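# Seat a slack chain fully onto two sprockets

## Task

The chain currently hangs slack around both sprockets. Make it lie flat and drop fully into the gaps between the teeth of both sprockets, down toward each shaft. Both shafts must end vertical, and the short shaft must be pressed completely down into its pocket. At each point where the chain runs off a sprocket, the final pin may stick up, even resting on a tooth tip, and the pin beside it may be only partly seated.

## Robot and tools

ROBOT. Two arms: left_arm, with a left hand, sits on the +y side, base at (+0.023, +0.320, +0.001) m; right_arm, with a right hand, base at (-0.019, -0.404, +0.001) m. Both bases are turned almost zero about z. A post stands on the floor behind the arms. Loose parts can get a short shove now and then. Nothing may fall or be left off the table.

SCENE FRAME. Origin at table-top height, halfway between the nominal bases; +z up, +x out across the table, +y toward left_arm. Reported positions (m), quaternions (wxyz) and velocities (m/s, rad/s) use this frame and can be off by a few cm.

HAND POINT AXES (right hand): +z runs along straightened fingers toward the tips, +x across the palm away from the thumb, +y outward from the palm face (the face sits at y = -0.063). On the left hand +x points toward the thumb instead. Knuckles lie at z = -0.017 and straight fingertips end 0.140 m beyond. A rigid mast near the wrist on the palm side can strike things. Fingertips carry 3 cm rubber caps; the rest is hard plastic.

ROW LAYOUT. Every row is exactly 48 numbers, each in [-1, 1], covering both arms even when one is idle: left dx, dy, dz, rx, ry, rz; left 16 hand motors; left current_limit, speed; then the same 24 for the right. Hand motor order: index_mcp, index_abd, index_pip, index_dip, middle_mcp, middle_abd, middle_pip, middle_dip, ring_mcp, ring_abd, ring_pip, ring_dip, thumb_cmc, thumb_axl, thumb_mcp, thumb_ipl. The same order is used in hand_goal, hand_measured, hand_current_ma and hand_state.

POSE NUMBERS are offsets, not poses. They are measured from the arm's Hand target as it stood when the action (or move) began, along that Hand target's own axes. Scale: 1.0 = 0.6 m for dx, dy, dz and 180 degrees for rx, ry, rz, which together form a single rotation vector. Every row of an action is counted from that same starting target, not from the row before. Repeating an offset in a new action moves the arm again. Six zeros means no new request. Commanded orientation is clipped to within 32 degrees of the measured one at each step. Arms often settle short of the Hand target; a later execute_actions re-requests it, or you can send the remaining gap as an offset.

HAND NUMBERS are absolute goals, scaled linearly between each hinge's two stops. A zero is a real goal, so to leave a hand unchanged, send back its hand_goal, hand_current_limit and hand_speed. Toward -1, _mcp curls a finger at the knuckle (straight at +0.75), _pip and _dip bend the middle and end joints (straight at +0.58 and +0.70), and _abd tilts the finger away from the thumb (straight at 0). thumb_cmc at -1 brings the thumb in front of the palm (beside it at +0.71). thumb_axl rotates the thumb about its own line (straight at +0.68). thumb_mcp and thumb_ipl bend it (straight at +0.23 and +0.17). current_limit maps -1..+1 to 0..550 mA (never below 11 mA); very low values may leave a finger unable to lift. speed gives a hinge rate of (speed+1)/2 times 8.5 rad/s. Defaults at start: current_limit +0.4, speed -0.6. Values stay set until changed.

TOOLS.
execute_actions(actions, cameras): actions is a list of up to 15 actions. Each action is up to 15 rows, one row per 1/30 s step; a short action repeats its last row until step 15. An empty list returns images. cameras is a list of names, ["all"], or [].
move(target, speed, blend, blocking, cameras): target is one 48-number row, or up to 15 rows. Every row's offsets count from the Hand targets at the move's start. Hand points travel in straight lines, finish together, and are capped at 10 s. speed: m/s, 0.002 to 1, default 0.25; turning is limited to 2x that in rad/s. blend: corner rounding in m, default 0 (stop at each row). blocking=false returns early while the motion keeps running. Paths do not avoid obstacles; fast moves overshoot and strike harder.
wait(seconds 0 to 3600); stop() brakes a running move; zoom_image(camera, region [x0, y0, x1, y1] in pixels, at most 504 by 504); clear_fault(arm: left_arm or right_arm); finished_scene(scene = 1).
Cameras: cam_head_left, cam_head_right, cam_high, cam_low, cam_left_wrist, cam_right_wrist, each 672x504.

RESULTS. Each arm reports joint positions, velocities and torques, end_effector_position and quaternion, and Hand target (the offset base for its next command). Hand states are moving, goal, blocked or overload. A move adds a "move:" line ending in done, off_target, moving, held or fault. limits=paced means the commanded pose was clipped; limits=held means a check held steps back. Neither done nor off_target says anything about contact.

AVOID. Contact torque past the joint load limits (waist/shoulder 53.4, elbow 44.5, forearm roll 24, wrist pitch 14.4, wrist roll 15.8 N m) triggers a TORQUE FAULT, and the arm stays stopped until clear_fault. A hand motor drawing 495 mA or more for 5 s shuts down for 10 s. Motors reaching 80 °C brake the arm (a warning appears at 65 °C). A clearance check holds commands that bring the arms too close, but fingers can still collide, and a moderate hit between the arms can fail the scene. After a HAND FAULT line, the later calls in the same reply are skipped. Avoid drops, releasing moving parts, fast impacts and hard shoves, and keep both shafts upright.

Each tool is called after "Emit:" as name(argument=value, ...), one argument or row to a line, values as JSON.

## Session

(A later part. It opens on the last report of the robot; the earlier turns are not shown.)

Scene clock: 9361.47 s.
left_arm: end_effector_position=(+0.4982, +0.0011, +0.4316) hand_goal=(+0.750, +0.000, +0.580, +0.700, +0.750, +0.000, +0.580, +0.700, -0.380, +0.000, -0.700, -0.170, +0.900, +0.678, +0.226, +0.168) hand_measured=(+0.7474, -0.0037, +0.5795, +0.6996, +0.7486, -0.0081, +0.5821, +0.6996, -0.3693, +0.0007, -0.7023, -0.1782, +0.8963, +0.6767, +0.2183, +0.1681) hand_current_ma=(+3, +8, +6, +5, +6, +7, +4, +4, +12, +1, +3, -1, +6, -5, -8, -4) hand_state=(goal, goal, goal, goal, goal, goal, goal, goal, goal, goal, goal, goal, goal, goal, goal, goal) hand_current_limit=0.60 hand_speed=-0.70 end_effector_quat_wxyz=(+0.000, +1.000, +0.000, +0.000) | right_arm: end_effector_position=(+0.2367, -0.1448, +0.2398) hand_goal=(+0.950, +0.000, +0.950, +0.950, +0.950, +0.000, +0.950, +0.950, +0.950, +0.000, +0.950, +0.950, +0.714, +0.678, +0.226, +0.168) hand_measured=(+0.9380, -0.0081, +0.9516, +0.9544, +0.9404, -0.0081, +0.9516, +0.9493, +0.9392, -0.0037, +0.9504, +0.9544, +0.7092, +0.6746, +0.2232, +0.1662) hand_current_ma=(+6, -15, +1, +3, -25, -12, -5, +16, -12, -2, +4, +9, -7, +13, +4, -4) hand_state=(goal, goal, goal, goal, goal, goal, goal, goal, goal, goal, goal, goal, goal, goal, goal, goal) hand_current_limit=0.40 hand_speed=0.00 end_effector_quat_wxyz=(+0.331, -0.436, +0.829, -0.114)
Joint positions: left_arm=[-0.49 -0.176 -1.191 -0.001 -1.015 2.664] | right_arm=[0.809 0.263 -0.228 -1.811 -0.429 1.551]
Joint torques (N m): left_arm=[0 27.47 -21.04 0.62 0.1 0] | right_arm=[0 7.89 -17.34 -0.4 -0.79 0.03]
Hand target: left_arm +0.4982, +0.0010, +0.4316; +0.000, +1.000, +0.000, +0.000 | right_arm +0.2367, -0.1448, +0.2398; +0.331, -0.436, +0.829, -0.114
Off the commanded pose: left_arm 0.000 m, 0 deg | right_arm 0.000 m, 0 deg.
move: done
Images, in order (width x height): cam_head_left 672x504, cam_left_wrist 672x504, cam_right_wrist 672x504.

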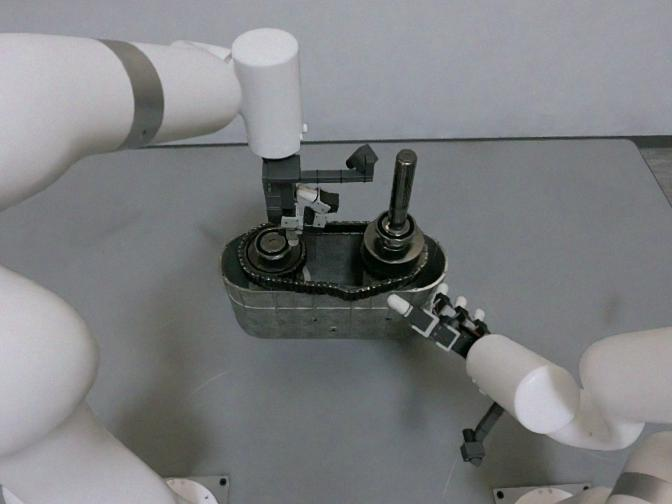

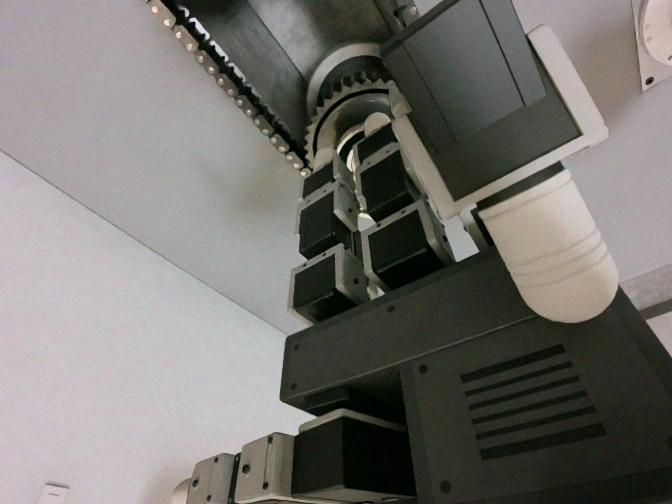

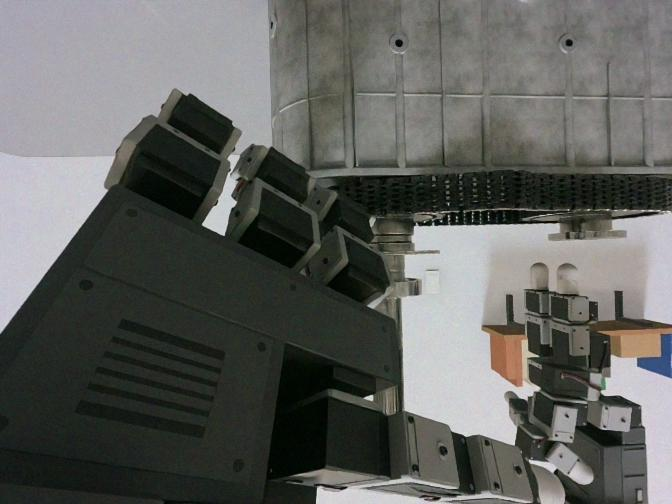

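Emit:
move(
  target=[
    [0,-0.015,0,0,0,0,0.75,0,0.58,0.7,0.75,0,0.58,0.7,-0.38,0,-0.7,-0.17,0.9,0.678,0.226,0.168,0.6,-0.7,0,0,0,0,0,0,0.95,0,0.95,0.95,0.95,0,0.95,0.95,0.95,0,0.95,0.95,0.714,0.678,0.226,0.168,0.4,0],
    [0,-0.015,0.04,0,0,0,0.75,0,0.58,0.7,0.75,0,0.58,0.7,-0.38,0,-0.7,-0.17,0.9,0.678,0.226,0.168,0.6,-0.7,0,0,0,0,0,0,0.95,0,0.95,0.95,0.95,0,0.95,0.95,0.95,0,0.95,0.95,0.714,0.678,0.226,0.168,0.4,0],
  ],
  speed=0.05,
  cameras=["cam_right_wrist"],
)

Emit:
zoom_image(
  camera="cam_right_wrist",
  region=[520, 150, 672, 300],
)

Scene clock: 9381.97 s.
left_arm: end_effector_position=(+0.4982, +0.0100, +0.4077) hand_goal=(+0.750, +0.000, +0.580, +0.700, +0.750, +0.000, +0.580, +0.700, -0.380, +0.000, -0.700, -0.170, +0.900, +0.678, +0.226, +0.168) hand_measured=(+0.7474, -0.0037, +0.5782, +0.6996, +0.7486, -0.0081, +0.5821, +0.6996, -0.3693, +0.0007, -0.7023, -0.1782, +0.8988, +0.6767, +0.2183, +0.1672) hand_current_ma=(+0, +7, +8, +6, +4, +2, +2, +7, +9, +3, +0, -2, +8, -3, -6, +0) hand_state=(goal, goal, goal, goal, goal, goal, goal, goal, goal, goal, goal, goal, goal, goal, goal, goal) hand_current_limit=0.60 hand_speed=-0.70 end_effector_quat_wxyz=(+0.000, +1.000, +0.000, +0.000) | right_arm: end_effector_position=(+0.2367, -0.1448, +0.2398) hand_goal=(+0.950, +0.000, +0.950, +0.950, +0.950, +0.000, +0.950, +0.950, +0.950, +0.000, +0.950, +0.950, +0.714, +0.678, +0.226, +0.168) hand_measured=(+0.9380, -0.0066, +0.9504, +0.9544, +0.9392, -0.0066, +0.9516, +0.9493, +0.9404, -0.0052, +0.9504, +0.9557, +0.7104, +0.6746, +0.2222, +0.1672) hand_current_ma=(+3, -5, +4, +8, -4, +4, +5, +0, -17, +3, -6, -4, +7, +2, +11, +14) hand_state=(goal, goal, goal, goal, goal, goal, goal, goal, goal, goal, goal, goal, goal, goal, goal, goal) hand_current_limit=0.40 hand_speed=0.00 end_effector_quat_wxyz=(+0.331, -0.436, +0.829, -0.114)
Joint positions: left_arm=[-0.474 -0.18 -1.142 -0.001 -0.961 2.68] | right_arm=[0.809 0.263 -0.228 -1.811 -0.429 1.551]
Joint torques (N m): left_arm=[0 27.49 -20.89 0.6 0.1 0] | right_arm=[0 7.89 -17.34 -0.4 -0.79 0.03]
Hand target: left_arm +0.4982, +0.0100, +0.4076; +0.000, +1.000, +0.000, +0.000 | right_arm +0.2367, -0.1448, +0.2398; +0.331, -0.436, +0.829, -0.114
Off the commanded pose: left_arm 0.000 m, 0 deg | right_arm 0.000 m, 0 deg.
move: done

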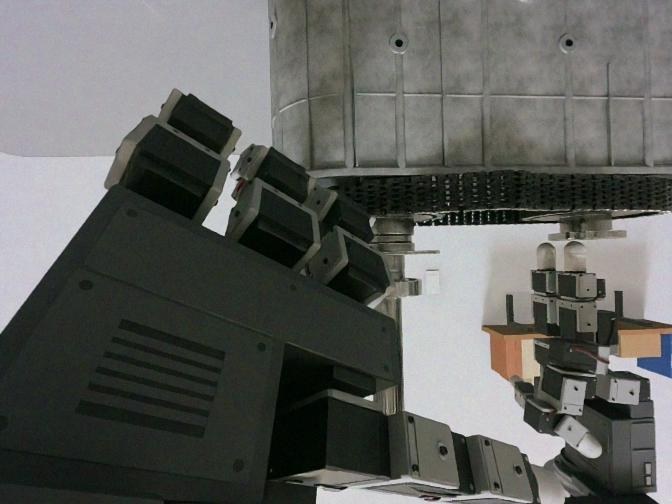

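Scaled by 3.316.

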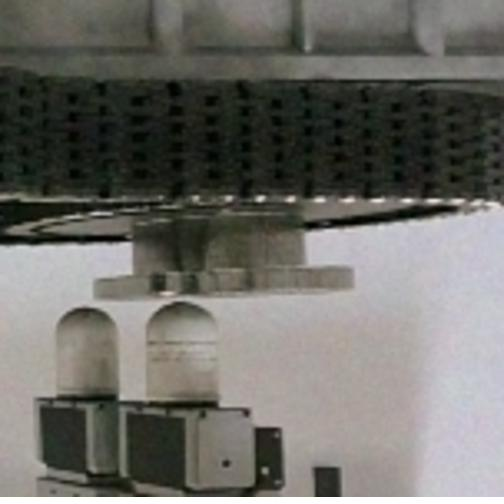

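Emit:
move(
  target=[0,0,0.01,0,0,0,0.75,0,0.58,0.7,0.75,0,0.58,0.7,-0.38,0,-0.7,-0.17,0.9,0.678,0.226,0.168,0.6,-0.7,0,0,0,0,0,0,0.95,0,0.95,0.95,0.95,0,0.95,0.95,0.95,0,0.95,0.95,0.714,0.678,0.226,0.168,0.4,0],
  speed=0.02,
  cameras=["cam_right_wrist"],
)

Emit:
zoom_image(
  camera="cam_right_wrist",
  region=[520, 150, 672, 300],
)

Scene clock: 9391.63 s.
left_arm: end_effector_position=(+0.4982, +0.0100, +0.4016) hand_goal=(+0.750, +0.000, +0.580, +0.700, +0.750, +0.000, +0.580, +0.700, -0.380, +0.000, -0.700, -0.170, +0.900, +0.678, +0.226, +0.168) hand_measured=(+0.7245, +0.0139, +0.5693, +0.6996, +0.7414, -0.0081, +0.5782, +0.6996, -0.3693, +0.0007, -0.7023, -0.1782, +0.8975, +0.6777, +0.2183, +0.1681) hand_current_ma=(-29, +14, -6, +5, +1, +7, -1, +5, +13, +3, -5, -5, +11, -6, -7, +0) hand_state=(blocked, goal, goal, goal, goal, goal, goal, goal, goal, goal, goal, goal, goal, goal, goal, goal) hand_current_limit=0.60 hand_speed=-0.70 end_effector_quat_wxyz=(+0.000, +1.000, +0.000, +0.000) | right_arm: end_effector_position=(+0.2367, -0.1448, +0.2398) hand_goal=(+0.950, +0.000, +0.950, +0.950, +0.950, +0.000, +0.950, +0.950, +0.950, +0.000, +0.950, +0.950, +0.714, +0.678, +0.226, +0.168) hand_measured=(+0.9392, -0.0066, +0.9516, +0.9544, +0.9404, -0.0066, +0.9516, +0.9493, +0.9404, -0.0052, +0.9504, +0.9544, +0.7104, +0.6746, +0.2222, +0.1662) hand_current_ma=(+10, +10, +0, +8, -8, -21, +2, -1, -18, -26, -10, -13, -5, +4, +11, +2) hand_state=(goal, goal, goal, goal, goal, goal, goal, goal, goal, goal, goal, goal, goal, goal, goal, goal) hand_current_limit=0.40 hand_speed=0.00 end_effector_quat_wxyz=(+0.331, -0.436, +0.829, -0.114)
Joint positions: left_arm=[-0.474 -0.185 -1.133 -0.001 -0.948 2.68] | right_arm=[0.809 0.263 -0.228 -1.811 -0.429 1.551]
Joint torques (N m): left_arm=[0 27.6 -14.29 0.59 0.1 0] | right_arm=[0 7.89 -17.34 -0.4 -0.79 0.03]
Hand target: left_arm +0.4982, +0.0100, +0.4016; +0.000, +1.000, +0.000, +0.000 | right_arm +0.2367, -0.1448, +0.2398; +0.331, -0.436, +0.829, -0.114
Off the commanded pose: left_arm 0.000 m, 0 deg | right_arm 0.000 m, 0 deg.
move: done

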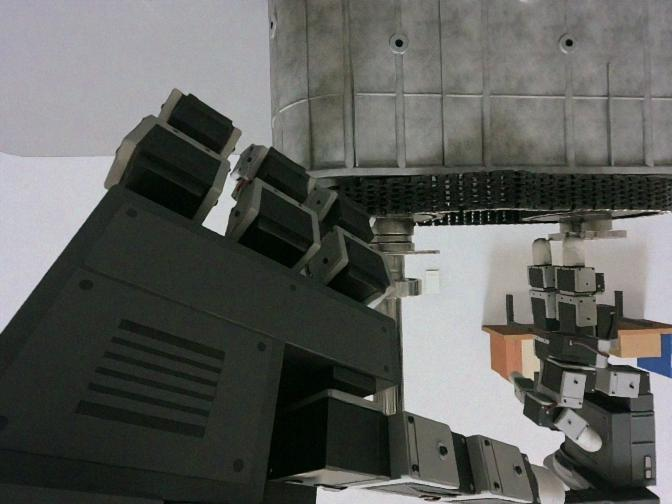

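Scaled by 3.316.

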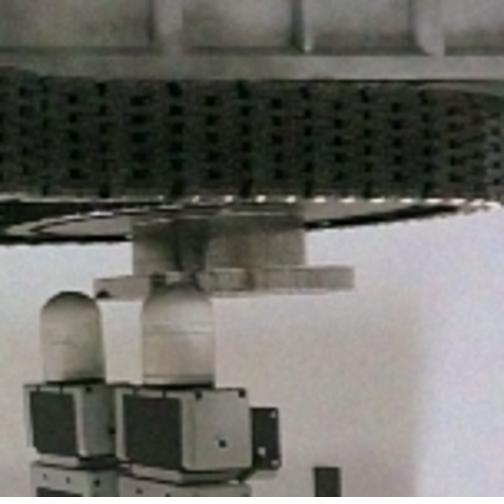

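Emit:
move(
  target=[
    [0,0,-0.0133,0,0,0,0.75,0,0.58,0.7,0.75,0,0.58,0.7,-0.38,0,-0.7,-0.17,0.9,0.678,0.226,0.168,0.6,-0.7,0,0,0,0,0,0,0.95,0,0.95,0.95,0.95,0,0.95,0.95,0.95,0,0.95,0.95,0.714,0.678,0.226,0.168,0.4,0],
    [0,-0.0133,-0.0133,0,0,0,0.75,0,0.58,0.7,0.75,0,0.58,0.7,-0.38,0,-0.7,-0.17,0.9,0.678,0.226,0.168,0.6,-0.7,0,0,0,0,0,0,0.95,0,0.95,0.95,0.95,0,0.95,0.95,0.95,0,0.95,0.95,0.714,0.678,0.226,0.168,0.4,0],
    [0,-0.0133,-0.0033,0,0,0,0.75,0,0.58,0.7,0.75,0,0.58,0.7,-0.38,0,-0.7,-0.17,0.9,0.678,0.226,0.168,0.6,-0.7,0,0,0,0,0,0,0.95,0,0.95,0.95,0.95,0,0.95,0.95,0.95,0,0.95,0.95,0.714,0.678,0.226,0.168,0.4,0],
  ],
  speed=0.03,
  cameras=["cam_right_wrist"],
)

Emit:
zoom_image(
  camera="cam_right_wrist",
  region=[520, 150, 672, 300],
)

Scene clock: 9407.40 s.
left_arm: end_effector_position=(+0.4983, +0.0180, +0.4040) hand_goal=(+0.750, +0.000, +0.580, +0.700, +0.750, +0.000, +0.580, +0.700, -0.380, +0.000, -0.700, -0.170, +0.900, +0.678, +0.226, +0.168) hand_measured=(+0.7390, +0.0051, +0.5731, +0.7073, +0.7402, -0.0125, +0.5782, +0.7047, -0.3705, +0.0007, -0.7036, -0.1782, +0.8963, +0.6767, +0.2193, +0.1672) hand_current_ma=(-10, +10, +5, +9, +1, -1, +3, +9, +11, +1, +4, -4, +1, -4, -5, +2) hand_state=(goal, goal, goal, goal, goal, goal, goal, goal, goal, goal, goal, goal, goal, goal, goal, goal) hand_current_limit=0.60 hand_speed=-0.70 end_effector_quat_wxyz=(+0.000, +1.000, +0.000, +0.000) | right_arm: end_effector_position=(+0.2367, -0.1448, +0.2398) hand_goal=(+0.950, +0.000, +0.950, +0.950, +0.950, +0.000, +0.950, +0.950, +0.950, +0.000, +0.950, +0.950, +0.714, +0.678, +0.226, +0.168) hand_measured=(+0.9380, -0.0066, +0.9516, +0.9544, +0.9392, -0.0066, +0.9504, +0.9493, +0.9404, -0.0037, +0.9504, +0.9544, +0.7104, +0.6756, +0.2222, +0.1662) hand_current_ma=(+18, +8, +3, -5, +15, +1, +23, +0, +8, -2, -5, -12, +6, +12, -5, +5) hand_state=(goal, goal, goal, goal, goal, goal, goal, goal, goal, goal, goal, goal, goal, goal, goal, goal) hand_current_limit=0.40 hand_speed=0.00 end_effector_quat_wxyz=(+0.331, -0.436, +0.829, -0.114)
Joint positions: left_arm=[-0.46 -0.174 -1.126 -0.001 -0.951 2.694] | right_arm=[0.809 0.263 -0.228 -1.811 -0.429 1.551]
Joint torques (N m): left_arm=[0 -4.98 3.45 0.59 0.1 0] | right_arm=[0 7.89 -17.34 -0.4 -0.79 0.03]
Hand target: left_arm +0.4982, +0.0180, +0.4036; +0.000, +1.000, +0.000, +0.000 | right_arm +0.2367, -0.1448, +0.2398; +0.331, -0.436, +0.829, -0.114
Off the commanded pose: left_arm 0.000 m, 0 deg | right_arm 0.000 m, 0 deg.
move: done

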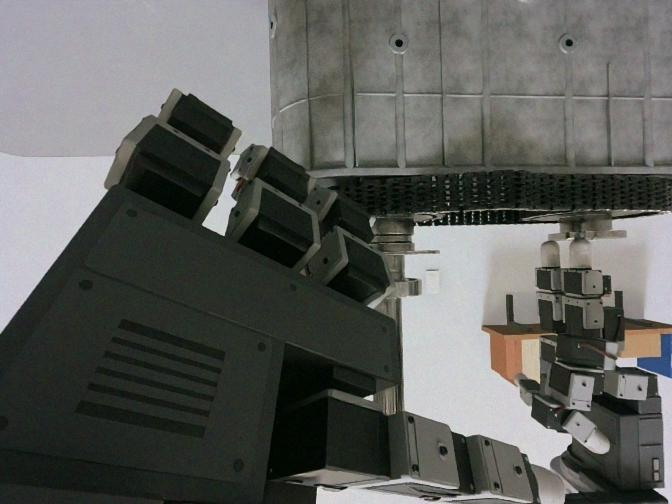

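Scaled by 3.316.

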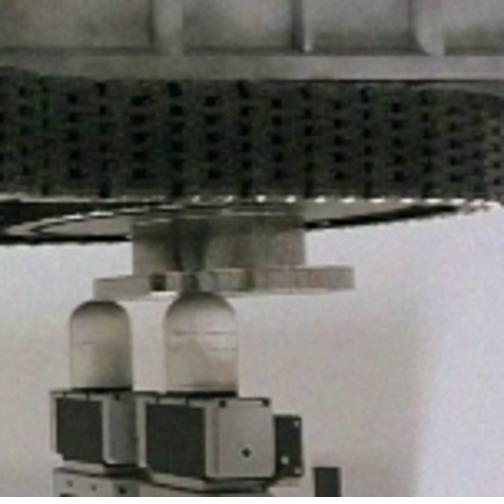

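Emit:
move(
  target=[
    [0,0,-0.005,0,0,0,0.75,0,0.58,0.7,0.75,0,0.58,0.7,-0.38,0,-0.7,-0.17,0.9,0.678,0.226,0.168,0.6,-0.7,0,0,0,0,0,0,0.95,0,0.95,0.95,0.95,0,0.95,0.95,0.95,0,0.95,0.95,0.714,0.678,0.226,0.168,0.4,0],
    [0,0,-0.0667,0,0,0,0.75,0,0.58,0.7,0.75,0,0.58,0.7,-0.38,0,-0.7,-0.17,0.9,0.678,0.226,0.168,0.6,-0.7,0,0,0,0,0,0,0.95,0,0.95,0.95,0.95,0,0.95,0.95,0.95,0,0.95,0.95,0.714,0.678,0.226,0.168,0.4,0],
  ],
  speed=[0.01,0.08],
  cameras=["cam_right_wrist"],
)

Emit:
zoom_image(
  camera="cam_right_wrist",
  region=[300, 150, 500, 300],
)

Emit:
zoom_image(
  camera="cam_right_wrist",
  region=[520, 150, 672, 300],
)

Scene clock: 9443.90 s.
left_arm: end_effector_position=(+0.4982, +0.0180, +0.4436) hand_goal=(+0.750, +0.000, +0.580, +0.700, +0.750, +0.000, +0.580, +0.700, -0.380, +0.000, -0.700, -0.170, +0.900, +0.678, +0.226, +0.168) hand_measured=(+0.7402, +0.0080, +0.5731, +0.7022, +0.7402, -0.0081, +0.5782, +0.7022, -0.3693, +0.0007, -0.7023, -0.1782, +0.8963, +0.6777, +0.2183, +0.1681) hand_current_ma=(-4, +13, +4, +5, +1, +6, -1, +9, +16, +0, +1, +2, +6, -7, -7, +1) hand_state=(goal, goal, goal, goal, goal, goal, goal, goal, goal, goal, goal, goal, goal, goal, goal, goal) hand_current_limit=0.60 hand_speed=-0.70 end_effector_quat_wxyz=(+0.000, +1.000, +0.000, +0.000) | right_arm: end_effector_position=(+0.2367, -0.1448, +0.2398) hand_goal=(+0.950, +0.000, +0.950, +0.950, +0.950, +0.000, +0.950, +0.950, +0.950, +0.000, +0.950, +0.950, +0.714, +0.678, +0.226, +0.168) hand_measured=(+0.9380, -0.0081, +0.9516, +0.9531, +0.9392, -0.0066, +0.9504, +0.9493, +0.9404, -0.0037, +0.9516, +0.9557, +0.7104, +0.6756, +0.2222, +0.1662) hand_current_ma=(+5, +0, -4, +15, -20, -7, +13, -6, -2, +15, +14, -5, +1, -2, -1, +4) hand_state=(goal, goal, goal, goal, goal, goal, goal, goal, goal, goal, goal, goal, goal, goal, goal, goal) hand_current_limit=0.40 hand_speed=0.00 end_effector_quat_wxyz=(+0.331, -0.436, +0.829, -0.114)
Joint positions: left_arm=[-0.46 -0.15 -1.189 -0.001 -1.039 2.694] | right_arm=[0.809 0.263 -0.228 -1.811 -0.429 1.551]
Joint torques (N m): left_arm=[0 26.61 -21.08 0.62 0.1 0] | right_arm=[0 7.89 -17.34 -0.4 -0.79 0.03]
Hand target: left_arm +0.4982, +0.0180, +0.4436; +0.000, +1.000, +0.000, +0.000 | right_arm +0.2367, -0.1448, +0.2398; +0.331, -0.436, +0.829, -0.114
Off the commanded pose: left_arm 0.000 m, 0 deg | right_arm 0.000 m, 0 deg.
move: done

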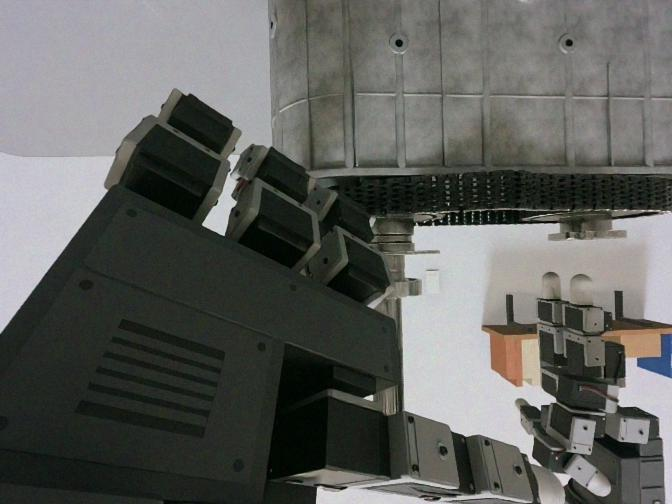

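Scaled by 2.520.

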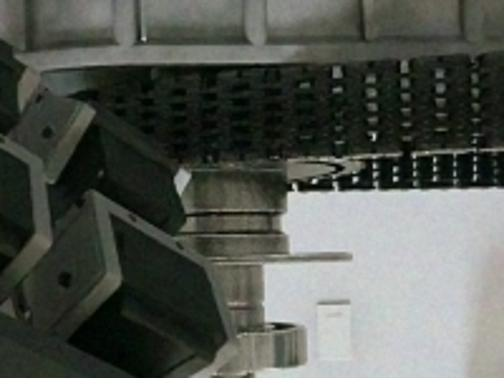

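Scaled by 3.316.

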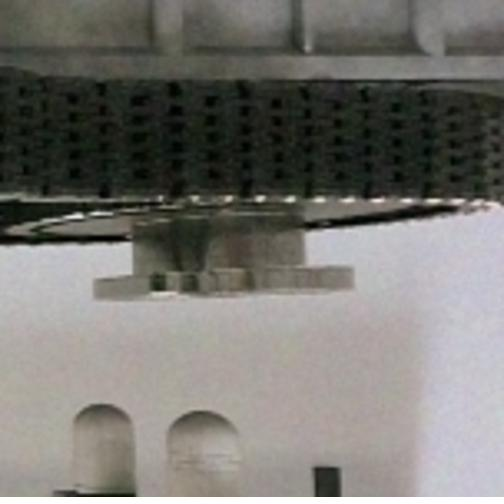

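Emit:
move(
  target=[0,0,0,0,0,0,0.75,0,0.58,0.7,0.75,0,0.58,0.7,-0.38,0,-0.7,-0.17,0.9,0.678,0.226,0.168,0.6,-0.7,0.14,-0.104,-0.0175,0,0,0,0.95,0,0.95,0.95,0.95,0,0.95,0.95,0.95,0,0.95,0.95,0.714,0.678,0.226,0.168,0.4,0],
  speed=0.1,
  cameras=["cam_right_wrist"],
)

Emit:
zoom_image(
  camera="cam_right_wrist",
  region=[390, 0, 672, 504],
)

Emit:
zoom_image(
  camera="cam_right_wrist",
  region=[400, 150, 600, 300],
)

Scene clock: 9456.37 s.
left_arm: end_effector_position=(+0.4982, +0.0180, +0.4436) hand_goal=(+0.750, +0.000, +0.580, +0.700, +0.750, +0.000, +0.580, +0.700, -0.380, +0.000, -0.700, -0.170, +0.900, +0.678, +0.226, +0.168) hand_measured=(+0.7402, +0.0080, +0.5718, +0.7034, +0.7402, -0.0081, +0.5782, +0.7022, -0.3693, +0.0007, -0.7023, -0.1782, +0.8963, +0.6777, +0.2183, +0.1672) hand_current_ma=(-8, +8, +5, +10, +3, +4, +1, +3, +11, -1, -4, +1, +5, -5, -5, +0) hand_state=(goal, goal, goal, goal, goal, goal, goal, goal, goal, goal, goal, goal, goal, goal, goal, goal) hand_current_limit=0.60 hand_speed=-0.70 end_effector_quat_wxyz=(+0.000, +1.000, +0.000, +0.000) | right_arm: end_effector_position=(+0.2366, -0.2499, +0.2399) hand_goal=(+0.950, +0.000, +0.950, +0.950, +0.950, +0.000, +0.950, +0.950, +0.950, +0.000, +0.950, +0.950, +0.714, +0.678, +0.226, +0.168) hand_measured=(+0.9380, -0.0066, +0.9504, +0.9544, +0.9404, -0.0066, +0.9504, +0.9493, +0.9404, -0.0052, +0.9504, +0.9557, +0.7092, +0.6746, +0.2232, +0.1662) hand_current_ma=(+9, +7, +11, +10, -10, -8, +16, -11, -3, +2, +8, -1, -6, -13, +15, +17) hand_state=(goal, goal, goal, goal, goal, goal, goal, goal, goal, goal, goal, goal, goal, goal, goal, goal) hand_current_limit=0.40 hand_speed=0.00 end_effector_quat_wxyz=(+0.331, -0.436, +0.829, -0.114)
Joint positions: left_arm=[-0.46 -0.15 -1.189 -0.001 -1.039 2.694] | right_arm=[0.375 0.519 -0.082 -2.159 -0.181 1.525]
Joint torques (N m): left_arm=[0 26.61 -21.08 0.62 0.1 0] | right_arm=[0 0.97 -18.89 -0.37 -0.77 1.7]
Hand target: left_arm +0.4982, +0.0180, +0.4436; +0.000, +1.000, +0.000, +0.000 | right_arm +0.2367, -0.2499, +0.2399; +0.331, -0.436, +0.829, -0.114
Off the commanded pose: left_arm 0.000 m, 0 deg | right_arm 0.000 m, 0 deg.
move: done

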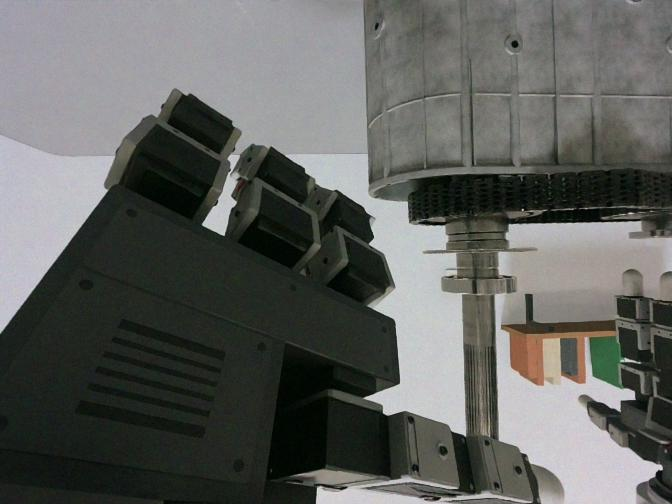

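Scaled by 1.000.

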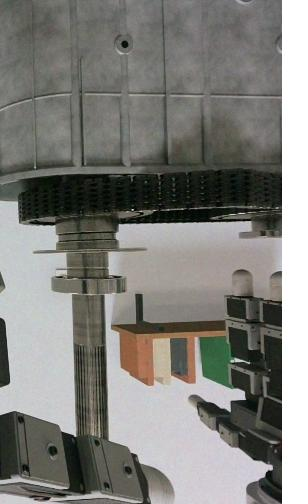

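Scaled by 2.520.

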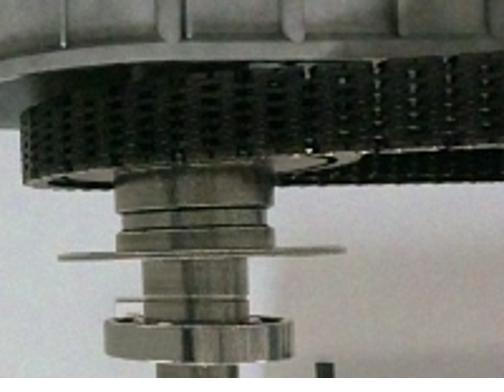

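Emit:
move(
  target=[
    [0,0,0,0,0,0,0.75,0,0.58,0.7,0.75,0,0.58,0.7,-0.38,0,-0.7,-0.17,0.9,0.678,0.226,0.168,0.6,-0.7,0.186,-0.1386,-0.0232,0,0,0,0.95,0,0.95,0.95,0.95,0,0.95,0.95,0.95,0,0.95,0.95,0.714,0.678,0.226,0.168,0.4,0],
    [0,0,0,0,0,0,0.75,0,0.58,0.7,0.75,0,0.58,0.7,-0.38,0,-0.7,-0.17,0.9,0.678,0.226,0.168,0.6,-0.7,0.0282,-0.3942,0.2328,-0.2245,-0.239,-0.3775,0.95,0,0.95,0.95,0.95,0,0.95,0.95,0.95,0,0.95,0.95,0.714,0.678,0.226,0.168,0.4,0],
  ],
  speed=0.15,
  cameras=["cam_right_wrist","cam_high"],
)

Scene clock: 9490.33 s.
left_arm: end_effector_position=(+0.4982, +0.0180, +0.4436) hand_goal=(+0.750, +0.000, +0.580, +0.700, +0.750, +0.000, +0.580, +0.700, -0.380, +0.000, -0.700, -0.170, +0.900, +0.678, +0.226, +0.168) hand_measured=(+0.7402, +0.0080, +0.5731, +0.7022, +0.7402, -0.0081, +0.5782, +0.7022, -0.3693, +0.0007, -0.7023, -0.1782, +0.8975, +0.6777, +0.2193, +0.1681) hand_current_ma=(-4, +14, +6, +5, -2, +2, -2, +2, +13, -1, -3, +0, +4, -4, -5, +2) hand_state=(goal, goal, goal, goal, goal, goal, goal, goal, goal, goal, goal, goal, goal, goal, goal, goal) hand_current_limit=0.60 hand_speed=-0.70 end_effector_quat_wxyz=(+0.000, +1.000, +0.000, +0.000) | right_arm: end_effector_position=(+0.4737, -0.3898, +0.2399) hand_goal=(+0.950, +0.000, +0.950, +0.950, +0.950, +0.000, +0.950, +0.950, +0.950, +0.000, +0.950, +0.950, +0.714, +0.678, +0.226, +0.168) hand_measured=(+0.9380, -0.0066, +0.9504, +0.9544, +0.9392, -0.0066, +0.9516, +0.9493, +0.9404, -0.0037, +0.9504, +0.9557, +0.7117, +0.6756, +0.2232, +0.1662) hand_current_ma=(+10, +14, +0, -7, -6, -15, -1, -12, -15, +4, -4, +7, -8, -1, +11, -5) hand_state=(goal, goal, goal, goal, goal, goal, goal, goal, goal, goal, goal, goal, goal, goal, goal, goal) hand_current_limit=0.40 hand_speed=0.00 end_effector_quat_wxyz=(-0.315, +0.895, -0.278, -0.153)
Joint positions: left_arm=[-0.46 -0.15 -1.189 -0.001 -1.039 2.694] | right_arm=[-0.148 -0.584 -1.22 -2.334 1.053 -0.103]
Joint torques (N m): left_arm=[0 26.61 -21.08 0.62 0.1 0] | right_arm=[0 37.63 -17.83 0.32 0.88 -1.89]
Hand target: left_arm +0.4982, +0.0180, +0.4436; +0.000, +1.000, +0.000, +0.000 | right_arm +0.4737, -0.3898, +0.2399; -0.315, +0.895, -0.278, -0.153
Off the commanded pose: left_arm 0.000 m, 0 deg | right_arm 0.000 m, 0 deg.
move: done
Images, in order (width x height): cam_high 672x504, cam_right_wrist 672x504.

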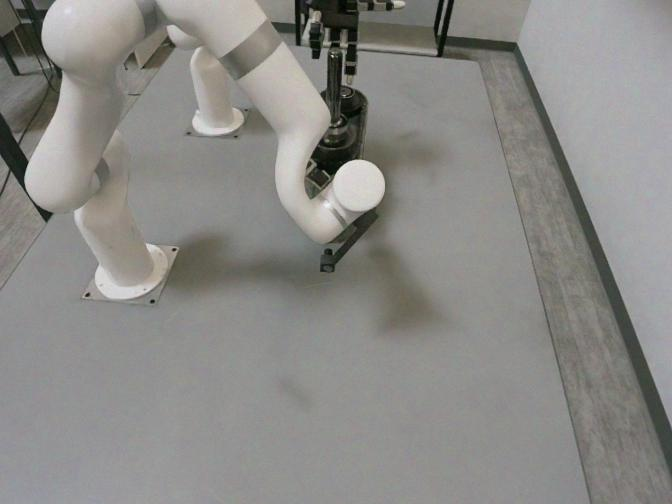

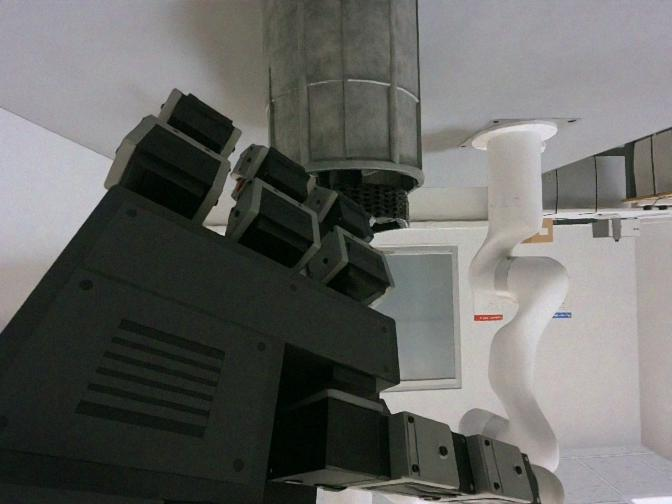

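Emit:
move(
  target=[0,0,0,0,0,0,0.75,0,0.58,0.7,0.75,0,0.58,0.7,-0.38,0,-0.7,-0.17,0.9,0.678,0.226,0.168,0.6,-0.7,0.1597,-0.1188,-0.0199,0,0,0,0.95,0,0.95,0.95,0.95,0,0.95,0.95,0.95,0,0.95,0.95,0.714,0.678,0.226,0.168,0.4,0],
  speed=0.12,
  cameras=["cam_right_wrist"],
)

Emit:
zoom_image(
  camera="cam_right_wrist",
  region=[390, 140, 590, 290],
)

Emit:
zoom_image(
  camera="cam_right_wrist",
  region=[390, 230, 590, 460],
)

Scene clock: 9498.10 s.
left_arm: end_effector_position=(+0.4982, +0.0180, +0.4436) hand_goal=(+0.750, +0.000, +0.580, +0.700, +0.750, +0.000, +0.580, +0.700, -0.380, +0.000, -0.700, -0.170, +0.900, +0.678, +0.226, +0.168) hand_measured=(+0.7402, +0.0080, +0.5731, +0.7022, +0.7402, -0.0081, +0.5782, +0.7022, -0.3693, +0.0007, -0.7023, -0.1782, +0.8963, +0.6767, +0.2193, +0.1672) hand_current_ma=(-9, +12, +2, +10, +0, +2, +0, +8, +18, +1, -1, +0, +6, -4, -6, +4) hand_state=(goal, goal, goal, goal, goal, goal, goal, goal, goal, goal, goal, goal, goal, goal, goal, goal) hand_current_limit=0.60 hand_speed=-0.70 end_effector_quat_wxyz=(+0.000, +1.000, +0.000, +0.000) | right_arm: end_effector_position=(+0.5937, -0.3897, +0.2400) hand_goal=(+0.950, +0.000, +0.950, +0.950, +0.950, +0.000, +0.950, +0.950, +0.950, +0.000, +0.950, +0.950, +0.714, +0.678, +0.226, +0.168) hand_measured=(+0.9380, -0.0081, +0.9516, +0.9531, +0.9392, -0.0066, +0.9504, +0.9506, +0.9404, -0.0052, +0.9504, +0.9557, +0.7104, +0.6756, +0.2222, +0.1662) hand_current_ma=(+5, -12, -11, -2, -4, -16, +24, -6, -22, +9, +7, -10, -3, -3, +9, +6) hand_state=(goal, goal, goal, goal, goal, goal, goal, goal, goal, goal, goal, goal, goal, goal, goal, goal) hand_current_limit=0.40 hand_speed=0.00 end_effector_quat_wxyz=(-0.315, +0.895, -0.278, -0.153)
Joint positions: left_arm=[-0.46 -0.15 -1.189 -0.001 -1.039 2.694] | right_arm=[-0.124 -0.857 -1.672 -2.384 1.169 0.05]
Joint torques (N m): left_arm=[0 26.61 -21.08 0.62 0.1 0] | right_arm=[0 46.54 -19.34 0.38 0.76 1.46]
Hand target: left_arm +0.4982, +0.0180, +0.4436; +0.000, +1.000, +0.000, +0.000 | right_arm +0.5937, -0.3897, +0.2400; -0.315, +0.895, -0.278, -0.153
Off the commanded pose: left_arm 0.000 m, 0 deg | right_arm 0.000 m, 0 deg.
move: done

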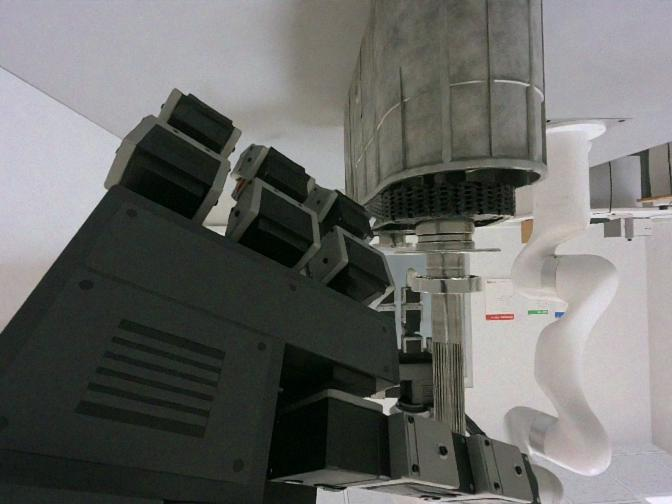

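Scaled by 2.520.

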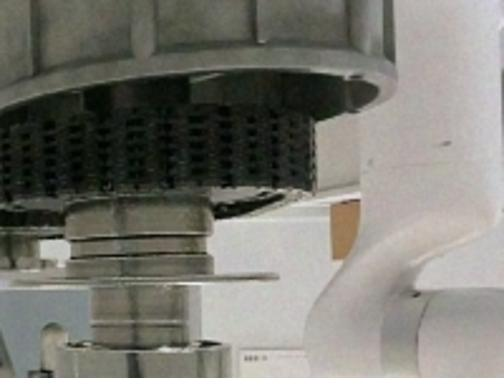

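Scaled by 2.191.

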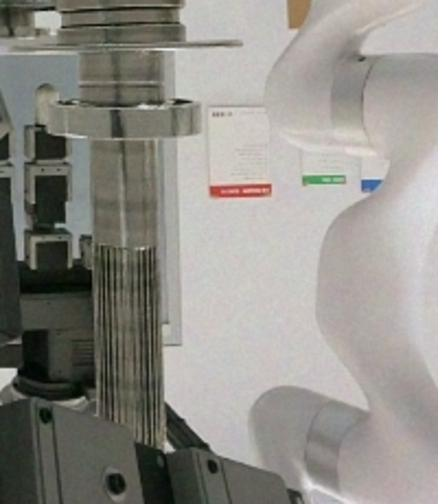

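Emit:
move(
  target=[
    [0,0,0,0,0,0,0.75,0,0.58,0.7,0.75,0,0.58,0.7,-0.38,0,-0.7,-0.17,0.9,0.678,0.226,0.168,0.6,-0.7,-0.2539,-0.0682,-0.2252,0,0,0,0.95,0,0.95,0.95,0.95,0,0.95,0.95,0.95,0,0.95,0.95,0.714,0.678,0.226,0.168,0.4,0],
    [0,0,0,0,0,0,0.75,0,0.58,0.7,0.75,0,0.58,0.7,-0.38,0,-0.7,-0.17,0.9,0.678,0.226,0.168,0.6,-0.7,-0.2539,-0.0682,-0.2252,0.029,-0.0436,0.7936,0.95,0,0.95,0.95,0.95,0,0.95,0.95,0.95,0,0.95,0.95,0.714,0.678,0.226,0.168,0.4,0],
    [0,0,0,0,0,0,0.75,0,0.58,0.7,0.75,0,0.58,0.7,-0.38,0,-0.7,-0.17,0.9,0.678,0.226,0.168,0.6,-0.7,-0.3705,-0.2569,-0.0362,0.029,-0.0436,0.7936,0.95,0,0.95,0.95,0.95,0,0.95,0.95,0.95,0,0.95,0.95,0.714,0.678,0.226,0.168,0.4,0],
  ],
  speed=[0.15,0.4,0.12],
  cameras=["cam_right_wrist","cam_high"],
)

Emit:
zoom_image(
  camera="cam_right_wrist",
  region=[200, 0, 480, 200],
)

Scene clock: 9533.87 s.
left_arm: end_effector_position=(+0.4982, +0.0180, +0.4436) hand_goal=(+0.750, +0.000, +0.580, +0.700, +0.750, +0.000, +0.580, +0.700, -0.380, +0.000, -0.700, -0.170, +0.900, +0.678, +0.226, +0.168) hand_measured=(+0.7402, +0.0095, +0.5731, +0.7022, +0.7414, -0.0081, +0.5770, +0.7022, -0.3693, +0.0021, -0.7023, -0.1782, +0.8975, +0.6777, +0.2193, +0.1681) hand_current_ma=(-8, +12, +3, +4, +3, +7, +3, +6, +11, -1, +1, -2, +12, -2, -6, +4) hand_state=(goal, goal, goal, goal, goal, goal, goal, goal, goal, goal, goal, goal, goal, goal, goal, goal) hand_current_limit=0.60 hand_speed=-0.70 end_effector_quat_wxyz=(+0.000, +1.000, +0.000, +0.000) | right_arm: end_effector_position=(+0.5096, -0.2150, +0.4298) hand_goal=(+0.950, +0.000, +0.950, +0.950, +0.950, +0.000, +0.950, +0.950, +0.950, +0.000, +0.950, +0.950, +0.714, +0.678, +0.226, +0.168) hand_measured=(+0.9524, -0.0066, +0.9516, +0.9544, +0.9549, -0.0066, +0.9478, +0.9506, +0.9537, -0.0052, +0.9504, +0.9544, +0.7217, +0.6756, +0.2232, +0.1662) hand_current_ma=(+11, +8, -7, +10, -6, -19, +12, +11, -16, -4, +4, +2, +12, +7, -1, +18) hand_state=(goal, goal, goal, goal, goal, goal, goal, goal, goal, goal, goal, goal, goal, goal, goal, goal) hand_current_limit=0.40 hand_speed=0.00 end_effector_quat_wxyz=(+0.000, -0.001, +0.924, +0.383)
Joint positions: left_arm=[-0.46 -0.15 -1.189 -0.001 -1.039 2.694] | right_arm=[-0.06 -0.284 -1.022 -2.191 1.052 2.456]
Joint torques (N m): left_arm=[0 26.61 -21.08 0.62 0.1 0] | right_arm=[0 29.09 -19.06 0.5 0.72 1.39]
Hand target: left_arm +0.4982, +0.0180, +0.4436; +0.000, +1.000, +0.000, +0.000 | right_arm +0.5097, -0.2149, +0.4298; +0.000, -0.001, +0.924, +0.383
Off the commanded pose: left_arm 0.000 m, 0 deg | right_arm 0.000 m, 0 deg.
move: done
Images, in order (width x height): cam_high 672x504, cam_right_wrist 672x504.

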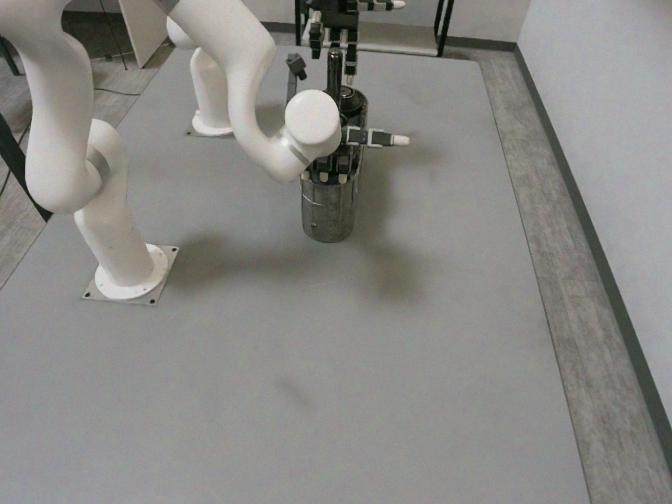

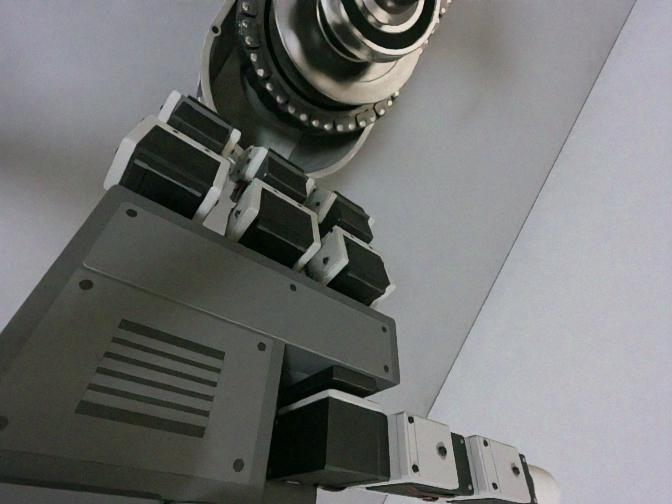

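Scaled by 1.800.

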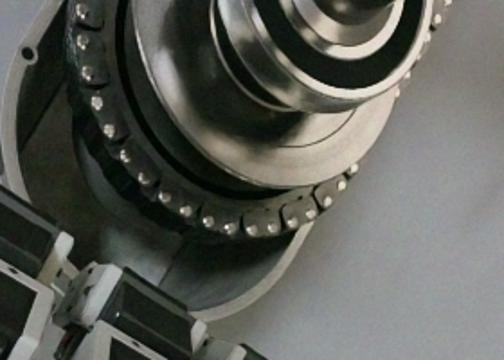

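Emit:
zoom_image(
  camera="cam_right_wrist",
  region=[225, 0, 345, 100],
)

Emit:
zoom_image(
  camera="cam_right_wrist",
  region=[280, 50, 420, 160],
)

Emit:
zoom_image(
  camera="cam_right_wrist",
  region=[380, 0, 470, 100],
)

Scaled by 4.200.

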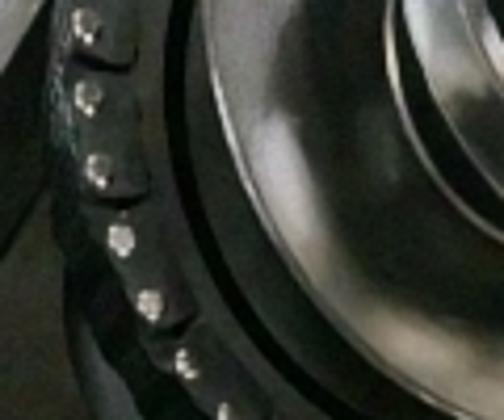

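Scaled by 3.600.

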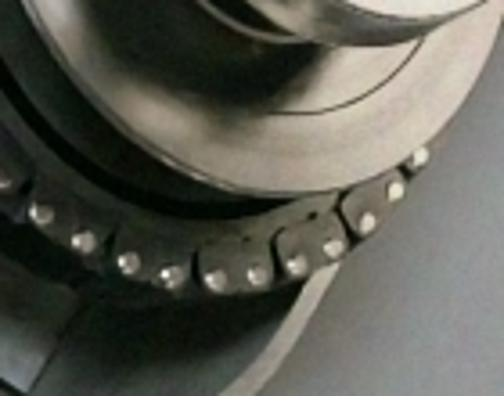

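Scaled by 5.040.

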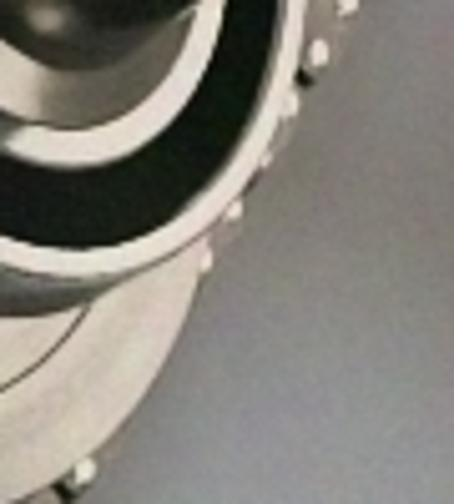

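Emit:
move(
  target=[0,0,0,0,0,0,0.75,0,0.58,0.7,0.75,0,0.58,0.7,-0.38,0,-0.7,-0.17,0.9,0.678,0.226,0.168,0.6,-0.7,-0.2,0,0,0,0,0,0.95,0,0.95,0.95,0.95,0,0.95,0.95,0.95,0,0.95,0.95,0.714,0.678,0.226,0.168,0.4,0],
  speed=0.12,
  cameras=["cam_right_wrist"],
)

Emit:
zoom_image(
  camera="cam_right_wrist",
  region=[60, 0, 340, 200],
)

Scene clock: 9556.07 s.
left_arm: end_effector_position=(+0.4982, +0.0180, +0.4436) hand_goal=(+0.750, +0.000, +0.580, +0.700, +0.750, +0.000, +0.580, +0.700, -0.380, +0.000, -0.700, -0.170, +0.900, +0.678, +0.226, +0.168) hand_measured=(+0.7390, +0.0080, +0.5731, +0.7034, +0.7402, -0.0066, +0.5782, +0.7022, -0.3693, +0.0021, -0.7023, -0.1782, +0.8975, +0.6767, +0.2183, +0.1681) hand_current_ma=(-11, +17, +4, +6, +0, +3, -3, +7, +17, +2, -1, -2, +9, -6, -6, +5) hand_state=(goal, goal, goal, goal, goal, goal, goal, goal, goal, goal, goal, goal, goal, goal, goal, goal) hand_current_limit=0.60 hand_speed=-0.70 end_effector_quat_wxyz=(+0.000, +1.000, +0.000, +0.000) | right_arm: end_effector_position=(+0.6296, -0.2146, +0.4299) hand_goal=(+0.950, +0.000, +0.950, +0.950, +0.950, +0.000, +0.950, +0.950, +0.950, +0.000, +0.950, +0.950, +0.714, +0.678, +0.226, +0.168) hand_measured=(+0.9524, -0.0066, +0.9504, +0.9531, +0.9537, -0.0066, +0.9491, +0.9506, +0.9537, -0.0037, +0.9504, +0.9544, +0.7217, +0.6756, +0.2222, +0.1662) hand_current_ma=(+10, -12, +3, +3, -7, -1, +1, -5, -18, -8, -1, -17, -11, +6, +9, -3) hand_state=(goal, goal, goal, goal, goal, goal, goal, goal, goal, goal, goal, goal, goal, goal, goal, goal) hand_current_limit=0.40 hand_speed=0.00 end_effector_quat_wxyz=(+0.000, -0.001, +0.924, +0.383)
Joint positions: left_arm=[-0.46 -0.15 -1.189 -0.001 -1.039 2.694] | right_arm=[-0.05 -0.563 -1.41 -2.232 1.111 2.56]
Joint torques (N m): left_arm=[0 26.61 -21.08 0.62 0.1 0] | right_arm=[0 39.02 -19.85 0.53 0.62 -0.04]
Hand target: left_arm +0.4982, +0.0180, +0.4436; +0.000, +1.000, +0.000, +0.000 | right_arm +0.6297, -0.2146, +0.4299; +0.000, -0.001, +0.924, +0.383
Off the commanded pose: left_arm 0.000 m, 0 deg | right_arm 0.000 m, 0 deg.
move: done

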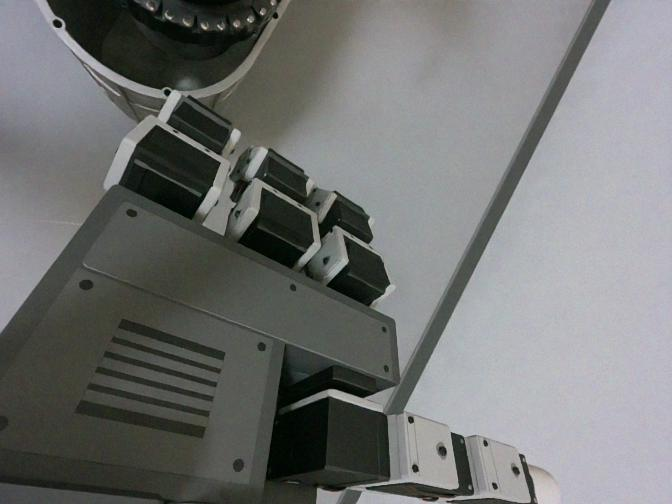

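Scaled by 1.800.

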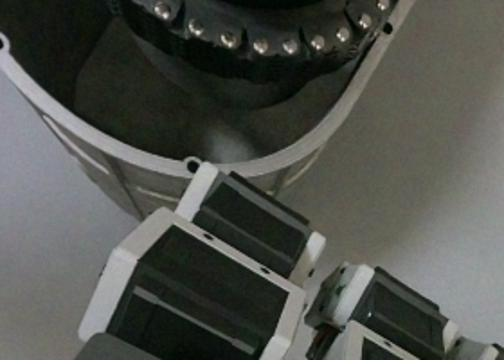

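Emit:
move(
  target=[0,0,0,0,0,0,0.75,0,0.58,0.7,0.75,0,0.58,0.7,-0.38,0,-0.7,-0.17,0.9,0.678,0.226,0.168,0.6,-0.7,0,0.177,-0.0588,0,0,0,0.95,0,0.95,0.95,0.95,0,0.95,0.95,0.95,0,0.95,0.95,0.714,0.678,0.226,0.168,0.4,0],
  speed=0.12,
  cameras=["cam_right_wrist"],
)

Emit:
zoom_image(
  camera="cam_right_wrist",
  region=[60, 0, 340, 200],
)

Scene clock: 9570.40 s.
left_arm: end_effector_position=(+0.4982, +0.0180, +0.4436) hand_goal=(+0.750, +0.000, +0.580, +0.700, +0.750, +0.000, +0.580, +0.700, -0.380, +0.000, -0.700, -0.170, +0.900, +0.678, +0.226, +0.168) hand_measured=(+0.7402, +0.0080, +0.5731, +0.7034, +0.7402, -0.0081, +0.5782, +0.7022, -0.3681, +0.0007, -0.7023, -0.1795, +0.8975, +0.6777, +0.2183, +0.1672) hand_current_ma=(-11, +10, -1, +4, +1, +7, +2, +8, +15, +3, +0, +0, +9, -1, -2, +0) hand_state=(goal, goal, goal, goal, goal, goal, goal, goal, goal, goal, goal, goal, goal, goal, goal, goal) hand_current_limit=0.60 hand_speed=-0.70 end_effector_quat_wxyz=(+0.000, +1.000, +0.000, +0.000) | right_arm: end_effector_position=(+0.6295, -0.1646, +0.5299) hand_goal=(+0.950, +0.000, +0.950, +0.950, +0.950, +0.000, +0.950, +0.950, +0.950, +0.000, +0.950, +0.950, +0.714, +0.678, +0.226, +0.168) hand_measured=(+0.9524, -0.0081, +0.9516, +0.9544, +0.9537, -0.0066, +0.9491, +0.9493, +0.9524, -0.0037, +0.9504, +0.9544, +0.7217, +0.6756, +0.2232, +0.1662) hand_current_ma=(+21, +13, -6, -4, +0, -15, +6, -5, -6, +3, -3, -5, +6, +2, +7, +10) hand_state=(goal, goal, goal, goal, goal, goal, goal, goal, goal, goal, goal, goal, goal, goal, goal, goal) hand_current_limit=0.40 hand_speed=0.00 end_effector_quat_wxyz=(+0.000, -0.001, +0.924, +0.383)
Joint positions: left_arm=[-0.46 -0.15 -1.189 -0.001 -1.039 2.694] | right_arm=[0.03 -0.488 -1.533 -2.273 1.185 2.773]
Joint torques (N m): left_arm=[0 26.61 -21.08 0.62 0.1 0] | right_arm=[0 37.56 -20.73 0.59 0.39 -0.04]
Hand target: left_arm +0.4982, +0.0180, +0.4436; +0.000, +1.000, +0.000, +0.000 | right_arm +0.6295, -0.1646, +0.5300; +0.000, -0.001, +0.924, +0.383
Off the commanded pose: left_arm 0.000 m, 0 deg | right_arm 0.000 m, 0 deg.
move: done

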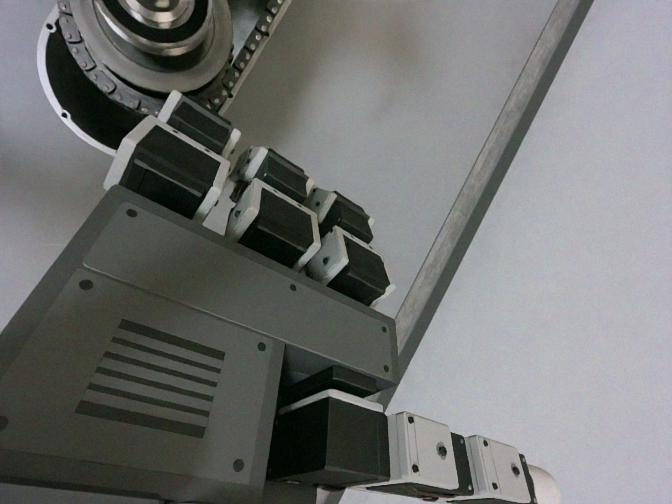

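Scaled by 1.800.

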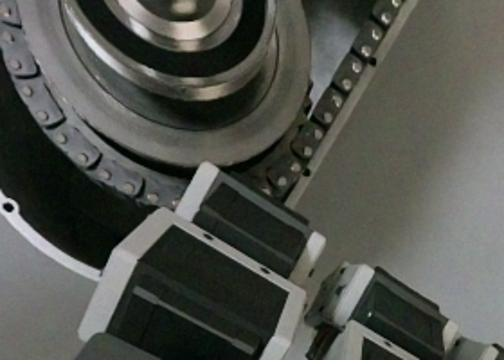

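Emit:
zoom_image(
  camera="cam_right_wrist",
  region=[190, 30, 290, 130],
)

Emit:
zoom_image(
  camera="cam_right_wrist",
  region=[50, 0, 170, 120],
)

Scaled by 5.040.

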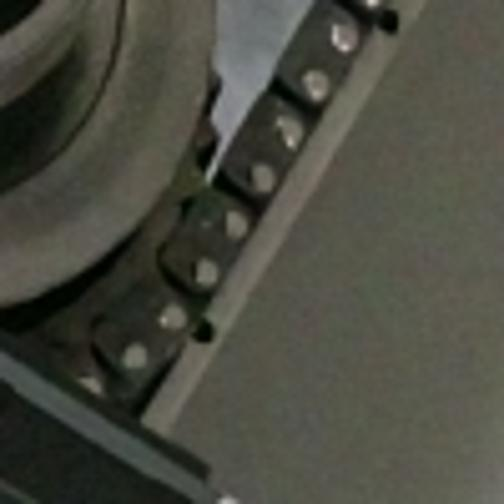

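Scaled by 4.200.

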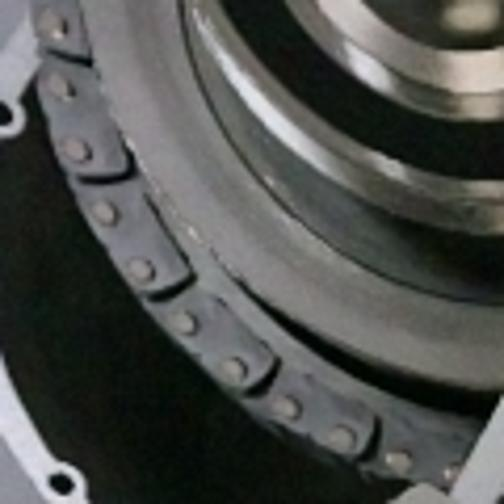

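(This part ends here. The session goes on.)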